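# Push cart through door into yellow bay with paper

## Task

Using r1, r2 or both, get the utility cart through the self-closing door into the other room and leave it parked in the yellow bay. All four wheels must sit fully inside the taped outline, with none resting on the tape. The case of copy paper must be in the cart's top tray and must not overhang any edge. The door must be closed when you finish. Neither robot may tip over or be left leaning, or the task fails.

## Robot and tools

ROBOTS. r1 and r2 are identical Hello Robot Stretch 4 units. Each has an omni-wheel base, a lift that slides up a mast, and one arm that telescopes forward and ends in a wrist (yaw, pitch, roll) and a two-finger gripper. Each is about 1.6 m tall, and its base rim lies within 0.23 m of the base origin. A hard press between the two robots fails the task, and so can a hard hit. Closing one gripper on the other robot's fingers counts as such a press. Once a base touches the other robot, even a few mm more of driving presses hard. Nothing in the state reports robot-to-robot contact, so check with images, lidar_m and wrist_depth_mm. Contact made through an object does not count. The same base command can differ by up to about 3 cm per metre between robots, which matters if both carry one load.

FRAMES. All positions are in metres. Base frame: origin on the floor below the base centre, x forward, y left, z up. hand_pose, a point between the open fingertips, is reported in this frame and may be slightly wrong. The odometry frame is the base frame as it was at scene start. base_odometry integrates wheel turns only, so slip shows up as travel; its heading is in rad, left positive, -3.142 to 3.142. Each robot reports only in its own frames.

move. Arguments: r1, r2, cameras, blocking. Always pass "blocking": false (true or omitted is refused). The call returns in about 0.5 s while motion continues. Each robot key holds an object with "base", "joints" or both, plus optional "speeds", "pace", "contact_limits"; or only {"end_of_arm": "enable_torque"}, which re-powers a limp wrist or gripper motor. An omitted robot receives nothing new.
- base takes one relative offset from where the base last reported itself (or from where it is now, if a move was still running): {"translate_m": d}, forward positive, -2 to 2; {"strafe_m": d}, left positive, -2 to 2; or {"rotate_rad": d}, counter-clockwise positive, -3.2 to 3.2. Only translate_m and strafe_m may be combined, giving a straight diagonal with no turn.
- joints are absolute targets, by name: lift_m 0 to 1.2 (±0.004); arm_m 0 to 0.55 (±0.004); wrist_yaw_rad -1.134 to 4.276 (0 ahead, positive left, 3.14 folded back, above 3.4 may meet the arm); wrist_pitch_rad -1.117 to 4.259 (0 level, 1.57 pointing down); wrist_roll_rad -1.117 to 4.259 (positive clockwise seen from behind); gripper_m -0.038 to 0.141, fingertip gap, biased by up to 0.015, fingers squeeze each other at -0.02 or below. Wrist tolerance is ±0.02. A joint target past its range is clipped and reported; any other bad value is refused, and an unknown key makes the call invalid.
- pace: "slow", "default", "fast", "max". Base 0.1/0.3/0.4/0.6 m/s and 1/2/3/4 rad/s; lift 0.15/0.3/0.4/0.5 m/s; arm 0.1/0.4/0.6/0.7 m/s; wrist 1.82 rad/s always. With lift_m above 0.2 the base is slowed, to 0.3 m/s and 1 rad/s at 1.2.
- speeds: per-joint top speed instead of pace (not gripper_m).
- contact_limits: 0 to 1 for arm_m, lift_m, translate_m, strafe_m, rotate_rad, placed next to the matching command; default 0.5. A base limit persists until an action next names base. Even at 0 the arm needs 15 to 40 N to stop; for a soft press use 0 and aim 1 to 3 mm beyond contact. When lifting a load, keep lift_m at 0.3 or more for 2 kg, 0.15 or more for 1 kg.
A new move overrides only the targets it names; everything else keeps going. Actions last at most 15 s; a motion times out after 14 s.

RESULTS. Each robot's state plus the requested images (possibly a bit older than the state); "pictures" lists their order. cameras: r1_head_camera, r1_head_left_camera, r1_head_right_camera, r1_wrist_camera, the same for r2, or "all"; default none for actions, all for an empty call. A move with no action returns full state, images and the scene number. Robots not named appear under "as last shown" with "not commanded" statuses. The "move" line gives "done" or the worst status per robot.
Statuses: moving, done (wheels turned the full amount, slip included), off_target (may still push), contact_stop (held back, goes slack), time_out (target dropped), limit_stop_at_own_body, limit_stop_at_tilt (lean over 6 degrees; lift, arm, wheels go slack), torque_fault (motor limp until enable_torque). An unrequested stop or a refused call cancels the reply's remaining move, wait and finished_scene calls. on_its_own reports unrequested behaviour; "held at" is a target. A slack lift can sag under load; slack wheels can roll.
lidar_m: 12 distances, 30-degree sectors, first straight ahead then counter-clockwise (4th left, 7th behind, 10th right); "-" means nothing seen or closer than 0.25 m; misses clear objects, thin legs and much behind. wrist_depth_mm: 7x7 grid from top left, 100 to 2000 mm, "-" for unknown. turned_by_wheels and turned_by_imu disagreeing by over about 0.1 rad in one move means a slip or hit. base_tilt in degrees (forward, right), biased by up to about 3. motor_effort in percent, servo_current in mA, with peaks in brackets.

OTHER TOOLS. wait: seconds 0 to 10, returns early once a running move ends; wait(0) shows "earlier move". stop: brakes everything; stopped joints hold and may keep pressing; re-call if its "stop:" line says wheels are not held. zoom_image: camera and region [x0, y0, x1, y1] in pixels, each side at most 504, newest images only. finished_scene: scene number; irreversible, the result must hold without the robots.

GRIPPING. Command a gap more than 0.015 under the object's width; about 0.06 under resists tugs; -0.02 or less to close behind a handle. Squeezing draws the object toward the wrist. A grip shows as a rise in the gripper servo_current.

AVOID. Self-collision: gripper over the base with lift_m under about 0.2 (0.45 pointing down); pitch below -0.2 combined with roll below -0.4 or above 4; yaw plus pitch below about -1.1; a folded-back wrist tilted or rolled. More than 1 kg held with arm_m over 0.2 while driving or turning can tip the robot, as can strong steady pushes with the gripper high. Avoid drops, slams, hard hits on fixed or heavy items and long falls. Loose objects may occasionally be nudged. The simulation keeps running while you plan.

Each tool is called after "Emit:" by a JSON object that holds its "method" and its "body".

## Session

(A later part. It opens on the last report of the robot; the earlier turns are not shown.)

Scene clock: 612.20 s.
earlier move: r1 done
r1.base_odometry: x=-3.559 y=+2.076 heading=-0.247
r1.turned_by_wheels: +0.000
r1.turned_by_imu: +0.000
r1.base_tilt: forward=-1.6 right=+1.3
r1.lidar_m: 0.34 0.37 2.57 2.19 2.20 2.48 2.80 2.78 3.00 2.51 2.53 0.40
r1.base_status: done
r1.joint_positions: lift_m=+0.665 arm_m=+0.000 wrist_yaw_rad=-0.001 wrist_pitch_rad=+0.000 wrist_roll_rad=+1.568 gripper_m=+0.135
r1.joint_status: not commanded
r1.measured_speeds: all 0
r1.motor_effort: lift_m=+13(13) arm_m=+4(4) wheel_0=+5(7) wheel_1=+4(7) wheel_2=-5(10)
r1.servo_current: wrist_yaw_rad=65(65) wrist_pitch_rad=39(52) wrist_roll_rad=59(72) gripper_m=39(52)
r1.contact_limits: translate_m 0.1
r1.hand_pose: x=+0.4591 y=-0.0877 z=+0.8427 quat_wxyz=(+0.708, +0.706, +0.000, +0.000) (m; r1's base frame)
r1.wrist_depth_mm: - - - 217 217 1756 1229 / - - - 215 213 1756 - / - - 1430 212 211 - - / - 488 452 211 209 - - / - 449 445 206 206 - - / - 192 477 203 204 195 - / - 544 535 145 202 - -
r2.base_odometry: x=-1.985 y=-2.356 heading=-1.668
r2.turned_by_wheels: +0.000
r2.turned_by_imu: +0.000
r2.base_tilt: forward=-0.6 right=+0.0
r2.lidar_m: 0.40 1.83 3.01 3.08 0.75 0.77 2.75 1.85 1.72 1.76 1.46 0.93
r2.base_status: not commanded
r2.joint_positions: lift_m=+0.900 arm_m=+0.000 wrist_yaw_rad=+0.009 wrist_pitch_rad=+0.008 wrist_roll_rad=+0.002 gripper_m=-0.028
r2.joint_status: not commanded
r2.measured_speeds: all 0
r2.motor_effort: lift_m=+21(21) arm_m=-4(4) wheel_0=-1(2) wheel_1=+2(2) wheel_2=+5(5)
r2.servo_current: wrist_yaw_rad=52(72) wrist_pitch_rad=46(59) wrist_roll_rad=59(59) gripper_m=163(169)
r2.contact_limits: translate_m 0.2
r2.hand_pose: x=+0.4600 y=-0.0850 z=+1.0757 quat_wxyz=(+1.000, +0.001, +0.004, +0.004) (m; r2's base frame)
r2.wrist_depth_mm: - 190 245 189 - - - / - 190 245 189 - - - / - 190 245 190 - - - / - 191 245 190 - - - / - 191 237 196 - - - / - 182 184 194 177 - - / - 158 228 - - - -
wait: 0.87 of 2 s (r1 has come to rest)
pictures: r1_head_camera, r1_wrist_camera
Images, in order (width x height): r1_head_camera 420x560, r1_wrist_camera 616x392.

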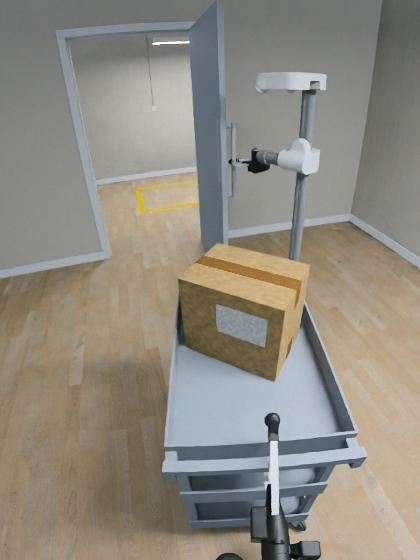

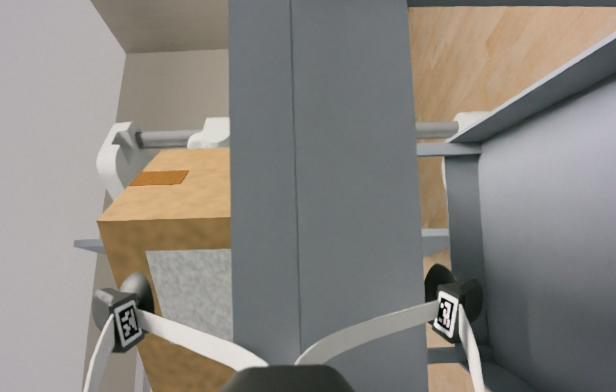

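Emit:
{"method": "move", "body": {"blocking": false, "r1": {"base":{"translate_m":-0.035}}}}

Emit:
{"method": "wait", "body": {"seconds": 2}}

Emit:
{"method": "move", "body": {"blocking": false, "r1": {"joints":{"lift_m":0.645}}}}

Emit:
{"method": "wait", "body": {"seconds": 1.5}}

Emit:
{"method": "move", "body": {"blocking": false, "r1": {"base":{"translate_m":0.04},"pace":"slow","contact_limits":{"translate_m":0.1}}}}

Emit:
{"method": "wait", "body": {"seconds": 2, "cameras": ["r1_wrist_camera","r1_head_camera"]}}

Scene clock: 620.67 s.
move: r1 moving
r1.base_odometry: x=-3.586 y=+2.083 heading=-0.248
r1.turned_by_wheels: +0.000
r1.turned_by_imu: +0.000
r1.base_tilt: forward=-1.6 right=+1.3
r1.lidar_m: 0.37 0.40 2.58 2.15 2.19 2.51 2.77 2.75 3.01 2.54 2.54 0.40
r1.base_status: translate_m moving
r1.joint_positions: lift_m=+0.664 arm_m=+0.000 wrist_yaw_rad=-0.001 wrist_pitch_rad=+0.000 wrist_roll_rad=+1.568 gripper_m=+0.135
r1.joint_status: not commanded
r1.measured_speeds: translate_m=-0.066 strafe_m=-0.001 rotate_rad=-0.001 lift_m=+0.000 arm_m=+0.000 wrist_yaw_rad=+0.000 wrist_pitch_rad=+0.005 wrist_roll_rad=+0.000
r1.motor_effort: lift_m=+13(13) arm_m=+4(4) wheel_0=-3(8) wheel_1=-2(8) wheel_2=-1(7)
r1.servo_current: wrist_yaw_rad=39(65) wrist_pitch_rad=39(46) wrist_roll_rad=33(59) gripper_m=46(46)
r1.hand_pose: x=+0.4591 y=-0.0877 z=+0.8428 quat_wxyz=(+0.708, +0.706, -0.001, +0.000) (m; r1's base frame)
r1.wrist_depth_mm: - - - 243 245 1576 1182 / - - - 241 241 1661 - / - - 1430 236 236 - - / - 504 473 235 234 - - / - 469 469 231 232 - - / - 209 492 229 211 194 - / - 564 559 142 226 741 -
r2: as last shown
r2.base_tilt: forward=-0.7 right=+0.1
r2.lidar_m: 0.42 1.81 3.03 3.10 0.75 0.75 2.73 1.85 1.73 1.76 1.48 0.94
r2.motor_effort: lift_m=+21(21) arm_m=-4(4) wheel_0=-2(2) wheel_1=+2(2) wheel_2=+5(5)
r2.servo_current: wrist_yaw_rad=46(65) wrist_pitch_rad=52(52) wrist_roll_rad=39(59) gripper_m=163(163)
r2.contact_limits: translate_m 0.2
r2.wrist_depth_mm: - 189 245 189 - - - / - 190 246 189 - - - / - 190 245 190 - - - / - 191 246 191 - - - / - 191 237 196 - - - / - 182 183 194 177 - - / - 158 227 - - - -
pictures: none

Scene clock: 621.20 s.
earlier move: r1 done
r1.base_odometry: x=-3.593 y=+2.085 heading=-0.248
r1.turned_by_wheels: +0.000
r1.turned_by_imu: +0.000
r1.base_tilt: forward=-1.6 right=+1.2
r1.lidar_m: 0.38 0.38 2.57 2.17 2.19 2.48 2.76 2.73 3.02 2.54 2.55 0.43
r1.base_status: done
r1.joint_positions: lift_m=+0.664 arm_m=+0.000 wrist_yaw_rad=-0.001 wrist_pitch_rad=+0.000 wrist_roll_rad=+1.568 gripper_m=+0.135
r1.joint_status: not commanded
r1.measured_speeds: all 0
r1.motor_effort: lift_m=+13(13) arm_m=+4(4) wheel_0=-3(8) wheel_1=-2(8) wheel_2=+1(7)
r1.servo_current: wrist_yaw_rad=52(65) wrist_pitch_rad=39(52) wrist_roll_rad=46(65) gripper_m=46(52)
r1.hand_pose: x=+0.4591 y=-0.0877 z=+0.8428 quat_wxyz=(+0.708, +0.706, +0.000, +0.000) (m; r1's base frame)
r1.wrist_depth_mm: - - - 252 263 283 1118 / - - - 249 251 1708 - / - - 1464 246 247 - - / - 549 508 242 244 - - / - 480 484 239 241 - - / - 210 504 237 211 194 - / - 585 574 142 236 750 -
r2.base_odometry: x=-1.985 y=-2.356 heading=-1.668
r2.turned_by_wheels: +0.000
r2.turned_by_imu: +0.000
r2.base_tilt: forward=-0.6 right=+0.1
r2.lidar_m: 0.41 1.83 3.02 3.06 0.74 0.75 2.69 1.85 1.72 1.76 1.45 0.96
r2.base_status: not commanded
r2.joint_positions: lift_m=+0.900 arm_m=+0.000 wrist_yaw_rad=+0.009 wrist_pitch_rad=+0.008 wrist_roll_rad=+0.002 gripper_m=-0.028
r2.joint_status: not commanded
r2.measured_speeds: all 0
r2.motor_effort: lift_m=+21(21) arm_m=-3(4) wheel_0=-2(2) wheel_1=+2(2) wheel_2=+5(5)
r2.servo_current: wrist_yaw_rad=52(65) wrist_pitch_rad=52(59) wrist_roll_rad=46(59) gripper_m=163(169)
r2.contact_limits: translate_m 0.2
r2.hand_pose: x=+0.4600 y=-0.0850 z=+1.0757 quat_wxyz=(+1.000, +0.001, +0.004, +0.004) (m; r2's base frame)
r2.wrist_depth_mm: - 190 246 189 - - - / - 191 245 189 - - - / - 191 246 190 - - - / - 190 246 190 - - - / - 191 237 196 - - - / - 182 183 195 177 - - / - 158 226 - - - -
wait: 0.53 of 2 s (r1 has come to rest)
pictures: none

Scene clock: 621.70 s.
move: r1 moving
r1.base_odometry: x=-3.593 y=+2.085 heading=-0.248
r1.turned_by_wheels: +0.000
r1.turned_by_imu: +0.000
r1.base_tilt: forward=-1.6 right=+1.3
r1.lidar_m: 0.37 0.41 2.58 2.17 2.16 2.49 2.73 2.75 3.02 2.52 2.55 0.43
r1.base_status: not commanded
r1.joint_positions: lift_m=+0.646 arm_m=+0.000 wrist_yaw_rad=-0.001 wrist_pitch_rad=+0.000 wrist_roll_rad=+1.568 gripper_m=+0.135
r1.joint_status: lift_m moving
r1.measured_speeds: translate_m=+0.000 strafe_m=+0.000 rotate_rad=+0.000 lift_m=-0.005 arm_m=+0.000 wrist_yaw_rad=+0.000 wrist_pitch_rad=+0.000 wrist_roll_rad=+0.000
r1.motor_effort: lift_m=+14(14) arm_m=+4(4) wheel_0=-3(4) wheel_1=-2(2) wheel_2=+1(1)
r1.servo_current: wrist_yaw_rad=52(59) wrist_pitch_rad=39(46) wrist_roll_rad=39(65) gripper_m=46(52)
r1.hand_pose: x=+0.4591 y=-0.0877 z=+0.8238 quat_wxyz=(+0.708, +0.706, +0.000, +0.000) (m; r1's base frame)
r1.wrist_depth_mm: - - 252 251 282 283 387 / - - 247 249 - 1756 - / - - 615 245 1661 - - / - 517 183 242 - - - / - 480 469 239 - - - / - 206 178 236 209 194 - / - 569 549 145 - 691 -
r2: as last shown
r2.lidar_m: 0.41 1.80 3.02 3.08 0.73 0.79 2.72 1.85 1.73 1.74 1.46 0.98
r2.motor_effort: lift_m=+21(21) arm_m=-3(4) wheel_0=-2(2) wheel_1=+1(2) wheel_2=+5(5)
r2.servo_current: wrist_yaw_rad=46(72) wrist_pitch_rad=52(59) wrist_roll_rad=59(59) gripper_m=156(163)
r2.contact_limits: translate_m 0.2
r2.wrist_depth_mm: - 190 245 189 - - - / - 190 245 189 - - - / - 191 245 189 - - - / - 191 247 190 - - - / - 191 236 196 - - - / - 182 184 194 176 - - / - 158 228 - - - -
pictures: none

Scene clock: 622.00 s.
earlier move: r1 done
r1.base_odometry: x=-3.593 y=+2.085 heading=-0.248
r1.turned_by_wheels: +0.000
r1.turned_by_imu: +0.000
r1.base_tilt: forward=-1.6 right=+1.3
r1.lidar_m: 0.39 0.40 2.56 2.17 2.17 2.48 2.77 2.76 3.03 2.54 2.54 0.45
r1.base_status: not commanded
r1.joint_positions: lift_m=+0.646 arm_m=+0.000 wrist_yaw_rad=-0.001 wrist_pitch_rad=+0.000 wrist_roll_rad=+1.568 gripper_m=+0.135
r1.joint_status: all done
r1.measured_speeds: all 0
r1.motor_effort: lift_m=+12(14) arm_m=+4(4) wheel_0=-3(4) wheel_1=-2(2) wheel_2=+1(1)
r1.servo_current: wrist_yaw_rad=59(59) wrist_pitch_rad=46(46) wrist_roll_rad=59(65) gripper_m=46(52)
r1.hand_pose: x=+0.4591 y=-0.0877 z=+0.8238 quat_wxyz=(+0.708, +0.706, +0.000, +0.000) (m; r1's base frame)
r1.wrist_depth_mm: - - 252 252 282 283 392 / - - 249 249 - 1863 - / - - 247 246 1618 - - / - 512 183 243 - - - / - 477 473 240 - - - / - 206 179 238 209 194 - / - 569 549 144 - 683 -
r2.base_odometry: x=-1.985 y=-2.356 heading=-1.668
r2.turned_by_wheels: +0.000
r2.turned_by_imu: +0.000
r2.base_tilt: forward=-0.6 right=+0.1
r2.lidar_m: 0.38 1.78 3.02 3.06 0.73 0.75 2.72 1.85 1.72 1.76 1.51 0.93
r2.base_status: not commanded
r2.joint_positions: lift_m=+0.900 arm_m=+0.000 wrist_yaw_rad=+0.009 wrist_pitch_rad=+0.008 wrist_roll_rad=+0.002 gripper_m=-0.028
r2.joint_status: not commanded
r2.measured_speeds: all 0
r2.motor_effort: lift_m=+21(21) arm_m=-4(4) wheel_0=-2(2) wheel_1=+2(2) wheel_2=+5(5)
r2.servo_current: wrist_yaw_rad=65(72) wrist_pitch_rad=52(59) wrist_roll_rad=46(59) gripper_m=156(169)
r2.contact_limits: translate_m 0.2
r2.hand_pose: x=+0.4600 y=-0.0850 z=+1.0757 quat_wxyz=(+1.000, +0.001, +0.004, +0.004) (m; r2's base frame)
r2.wrist_depth_mm: - 190 246 189 - - - / - 190 246 189 - - - / - 191 246 190 - - - / - 190 246 191 - - - / - 191 236 196 - - - / - 182 183 195 177 - - / - 158 227 - - - -
wait: 0.30 of 1.5 s (r1 has come to rest)
pictures: none

Scene clock: 622.50 s.
move: r1 moving
r1.base_odometry: x=-3.581 y=+2.082 heading=-0.247
r1.turned_by_wheels: +0.000
r1.turned_by_imu: +0.000
r1.base_tilt: forward=-1.6 right=+1.3
r1.lidar_m: 0.36 0.40 2.58 2.18 2.17 2.50 2.76 2.78 3.01 2.53 2.53 0.43
r1.base_status: translate_m moving
r1.joint_positions: lift_m=+0.646 arm_m=+0.000 wrist_yaw_rad=-0.001 wrist_pitch_rad=+0.000 wrist_roll_rad=+1.568 gripper_m=+0.135
r1.joint_status: not commanded
r1.measured_speeds: translate_m=+0.049 strafe_m=+0.000 rotate_rad=+0.001 lift_m=+0.000 arm_m=+0.000 wrist_yaw_rad=+0.000 wrist_pitch_rad=+0.000 wrist_roll_rad=+0.000
r1.motor_effort: lift_m=+12(12) arm_m=+4(4) wheel_0=+4(8) wheel_1=+3(5) wheel_2=-7(9)
r1.servo_current: wrist_yaw_rad=46(65) wrist_pitch_rad=46(46) wrist_roll_rad=39(59) gripper_m=46(46)
r1.contact_limits: translate_m 0.1
r1.hand_pose: x=+0.4591 y=-0.0877 z=+0.8238 quat_wxyz=(+0.708, +0.706, +0.000, +0.000) (m; r1's base frame)
r1.wrist_depth_mm: - - - 242 265 1576 1160 / - - - 238 - 1708 - / - - 609 236 1618 - - / - 504 173 233 - - - / - 469 195 230 231 - - / - 198 191 229 211 189 - / - 569 166 148 - 699 -
r2: as last shown
r2.lidar_m: 0.39 1.78 3.03 3.08 0.75 0.77 2.72 1.85 1.72 1.75 1.46 0.97
r2.servo_current: wrist_yaw_rad=59(72) wrist_pitch_rad=46(52) wrist_roll_rad=52(52) gripper_m=163(163)
r2.contact_limits: translate_m 0.2
r2.wrist_depth_mm: - 190 244 189 - - - / - 190 246 189 - - - / - 190 247 190 - - - / - 191 247 190 - - - / - 191 236 196 - - - / - 182 184 195 177 - - / - 158 227 - - - -
pictures: none

Scene clock: 623.53 s.
earlier move: r1 done
r1.base_odometry: x=-3.554 y=+2.075 heading=-0.247
r1.turned_by_wheels: +0.000
r1.turned_by_imu: +0.000
r1.base_tilt: forward=-1.6 right=+1.3
r1.lidar_m: 0.37 0.38 2.58 2.20 2.20 2.51 2.80 2.79 3.02 2.54 2.53 0.41
r1.base_status: done
r1.joint_positions: lift_m=+0.646 arm_m=+0.000 wrist_yaw_rad=-0.001 wrist_pitch_rad=-0.002 wrist_roll_rad=+1.568 gripper_m=+0.135
r1.joint_status: not commanded
r1.measured_speeds: all 0
r1.motor_effort: lift_m=+12(12) arm_m=+4(4) wheel_0=+4(8) wheel_1=+3(6) wheel_2=-3(9)
r1.servo_current: wrist_yaw_rad=46(65) wrist_pitch_rad=46(46) wrist_roll_rad=46(59) gripper_m=46(46)
r1.contact_limits: translate_m 0.1
r1.hand_pose: x=+0.4591 y=-0.0877 z=+0.8243 quat_wxyz=(+0.708, +0.706, -0.001, +0.000) (m; r1's base frame)
r1.wrist_depth_mm: - - - 230 259 1618 1182 / - - - 227 - 1756 - / - - 183 224 224 - - / - 500 172 221 222 - - / - 455 169 218 219 - - / - 191 164 216 211 193 - / - 554 154 157 213 723 -
r2.base_odometry: x=-1.985 y=-2.356 heading=-1.668
r2.turned_by_wheels: +0.000
r2.turned_by_imu: +0.000
r2.base_tilt: forward=-0.6 right=+0.1
r2.lidar_m: 0.40 1.79 3.01 3.08 0.72 0.81 2.76 1.85 1.71 1.77 1.43 0.94
r2.base_status: not commanded
r2.joint_positions: lift_m=+0.900 arm_m=+0.000 wrist_yaw_rad=+0.009 wrist_pitch_rad=+0.008 wrist_roll_rad=+0.002 gripper_m=-0.028
r2.joint_status: not commanded
r2.measured_speeds: all 0
r2.motor_effort: lift_m=+21(21) arm_m=-3(4) wheel_0=-2(2) wheel_1=+2(2) wheel_2=+5(5)
r2.servo_current: wrist_yaw_rad=72(72) wrist_pitch_rad=52(52) wrist_roll_rad=52(59) gripper_m=163(163)
r2.contact_limits: translate_m 0.2
r2.hand_pose: x=+0.4600 y=-0.0850 z=+1.0757 quat_wxyz=(+1.000, +0.001, +0.004, +0.004) (m; r2's base frame)
r2.wrist_depth_mm: - 190 245 189 - - - / - 190 245 189 - - - / - 190 246 190 - - - / - 191 246 191 - - - / - 191 236 196 - - - / - 182 185 194 176 - - / - 159 226 - - - -
wait: 1.03 of 2 s (r1 has come to rest)
pictures: r1_head_camera, r1_wrist_camera
Images, in order (width x height): r1_head_camera 420x560, r1_wrist_camera 616x392.

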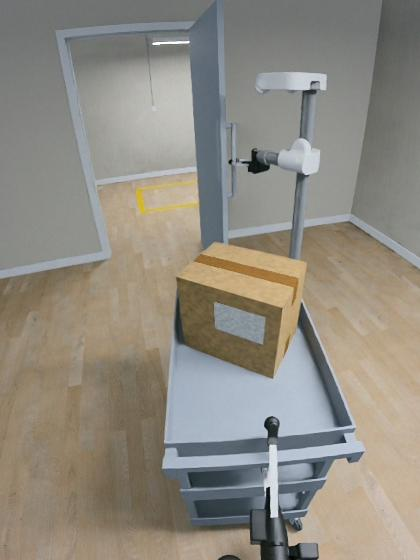

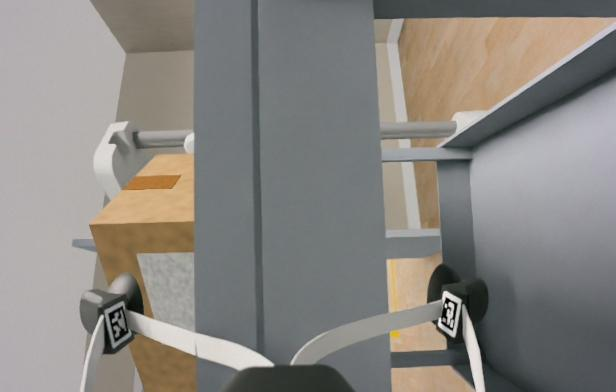

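Emit:
{"method": "move", "body": {"blocking": false, "r1": {"base":{"translate_m":0.04},"pace":"slow","contact_limits":{"translate_m":0.1}}}}

Emit:
{"method": "wait", "body": {"seconds": 2, "cameras": ["r1_wrist_camera"]}}

Scene clock: 629.10 s.
move: r1 moving
r1.base_odometry: x=-3.542 y=+2.072 heading=-0.247
r1.turned_by_wheels: +0.000
r1.turned_by_imu: +0.000
r1.base_tilt: forward=-1.6 right=+1.3
r1.lidar_m: 0.34 0.35 2.60 2.21 2.19 2.50 2.81 2.80 3.00 2.52 2.51 0.41
r1.base_status: translate_m moving
r1.joint_positions: lift_m=+0.646 arm_m=+0.000 wrist_yaw_rad=-0.001 wrist_pitch_rad=-0.002 wrist_roll_rad=+1.568 gripper_m=+0.135
r1.joint_status: not commanded
r1.measured_speeds: translate_m=+0.048 strafe_m=+0.000 rotate_rad=+0.002 lift_m=+0.000 arm_m=+0.000 wrist_yaw_rad=+0.000 wrist_pitch_rad=-0.005 wrist_roll_rad=+0.000
r1.motor_effort: lift_m=+12(12) arm_m=+4(4) wheel_0=+6(7) wheel_1=+6(6) wheel_2=-10(10)
r1.servo_current: wrist_yaw_rad=52(59) wrist_pitch_rad=46(46) wrist_roll_rad=52(72) gripper_m=39(46)
r1.contact_limits: translate_m 0.1
r1.hand_pose: x=+0.4591 y=-0.0877 z=+0.8243 quat_wxyz=(+0.708, +0.706, -0.001, +0.000) (m; r1's base frame)
r1.wrist_depth_mm: - - - 220 245 1756 1160 / - - - 218 - 1756 - / - - 603 215 215 - - / - 496 175 212 212 - - / - 449 173 208 209 - - / - 197 - 206 198 - - / - 525 144 153 204 723 -
r2: as last shown
r2.lidar_m: 0.38 1.81 3.02 3.09 0.73 0.75 2.73 1.84 1.72 1.76 1.46 0.94
r2.motor_effort: lift_m=+21(21) arm_m=-4(4) wheel_0=-2(2) wheel_1=+2(2) wheel_2=+5(5)
r2.servo_current: wrist_yaw_rad=65(65) wrist_pitch_rad=52(52) wrist_roll_rad=52(52) gripper_m=163(169)
r2.contact_limits: translate_m 0.2
r2.wrist_depth_mm: - 190 244 189 - - - / - 190 246 189 - - - / - 191 246 190 - - - / - 191 247 190 - - - / - 190 236 196 - - - / - 183 184 194 177 - - / - 159 227 - - - -
pictures: none

Scene clock: 630.13 s.
earlier move: r1 done
r1.base_odometry: x=-3.516 y=+2.065 heading=-0.247
r1.turned_by_wheels: +0.000
r1.turned_by_imu: +0.000
r1.base_tilt: forward=-1.6 right=+1.3
r1.lidar_m: 0.37 0.39 2.59 2.19 2.20 2.49 2.84 2.84 3.02 2.52 2.53 0.42
r1.base_status: done
r1.joint_positions: lift_m=+0.646 arm_m=+0.000 wrist_yaw_rad=-0.001 wrist_pitch_rad=-0.002 wrist_roll_rad=+1.568 gripper_m=+0.135
r1.joint_status: not commanded
r1.measured_speeds: all 0
r1.motor_effort: lift_m=+12(12) arm_m=+4(4) wheel_0=+4(7) wheel_1=+3(6) wheel_2=-2(11)
r1.servo_current: wrist_yaw_rad=59(65) wrist_pitch_rad=46(52) wrist_roll_rad=59(72) gripper_m=46(52)
r1.contact_limits: translate_m 0.1
r1.hand_pose: x=+0.4591 y=-0.0877 z=+0.8244 quat_wxyz=(+0.708, +0.706, -0.001, +0.000) (m; r1's base frame)
r1.wrist_depth_mm: - - - 243 251 256 272 / - - - 240 - 1756 1281 / - - 1397 236 1499 1430 - / - 549 484 231 - - - / - 462 455 228 229 - - / - 191 170 225 209 193 - / - 544 167 150 222 - -
r2.base_odometry: x=-1.985 y=-2.356 heading=-1.668
r2.turned_by_wheels: +0.000
r2.turned_by_imu: +0.000
r2.base_tilt: forward=-0.6 right=+0.1
r2.lidar_m: 0.40 1.78 3.01 0.88 0.70 0.88 2.73 1.84 1.72 1.78 1.47 0.96
r2.base_status: not commanded
r2.joint_positions: lift_m=+0.900 arm_m=+0.000 wrist_yaw_rad=+0.009 wrist_pitch_rad=+0.008 wrist_roll_rad=+0.002 gripper_m=-0.028
r2.joint_status: not commanded
r2.measured_speeds: all 0
r2.motor_effort: lift_m=+21(21) arm_m=-4(4) wheel_0=-1(2) wheel_1=+2(2) wheel_2=+4(5)
r2.servo_current: wrist_yaw_rad=72(72) wrist_pitch_rad=46(59) wrist_roll_rad=33(59) gripper_m=156(169)
r2.contact_limits: translate_m 0.2
r2.hand_pose: x=+0.4600 y=-0.0850 z=+1.0757 quat_wxyz=(+1.000, +0.001, +0.004, +0.004) (m; r2's base frame)
r2.wrist_depth_mm: - 190 244 189 - - - / - 190 246 189 - - - / - 190 246 189 - - - / - 191 246 190 - - - / - 191 236 196 - - - / - 182 184 195 177 - - / - 158 227 - - - -
wait: 1.03 of 2 s (r1 has come to rest)
pictures: r1_wrist_camera
Images, in order (width x height): r1_wrist_camera 616x392.

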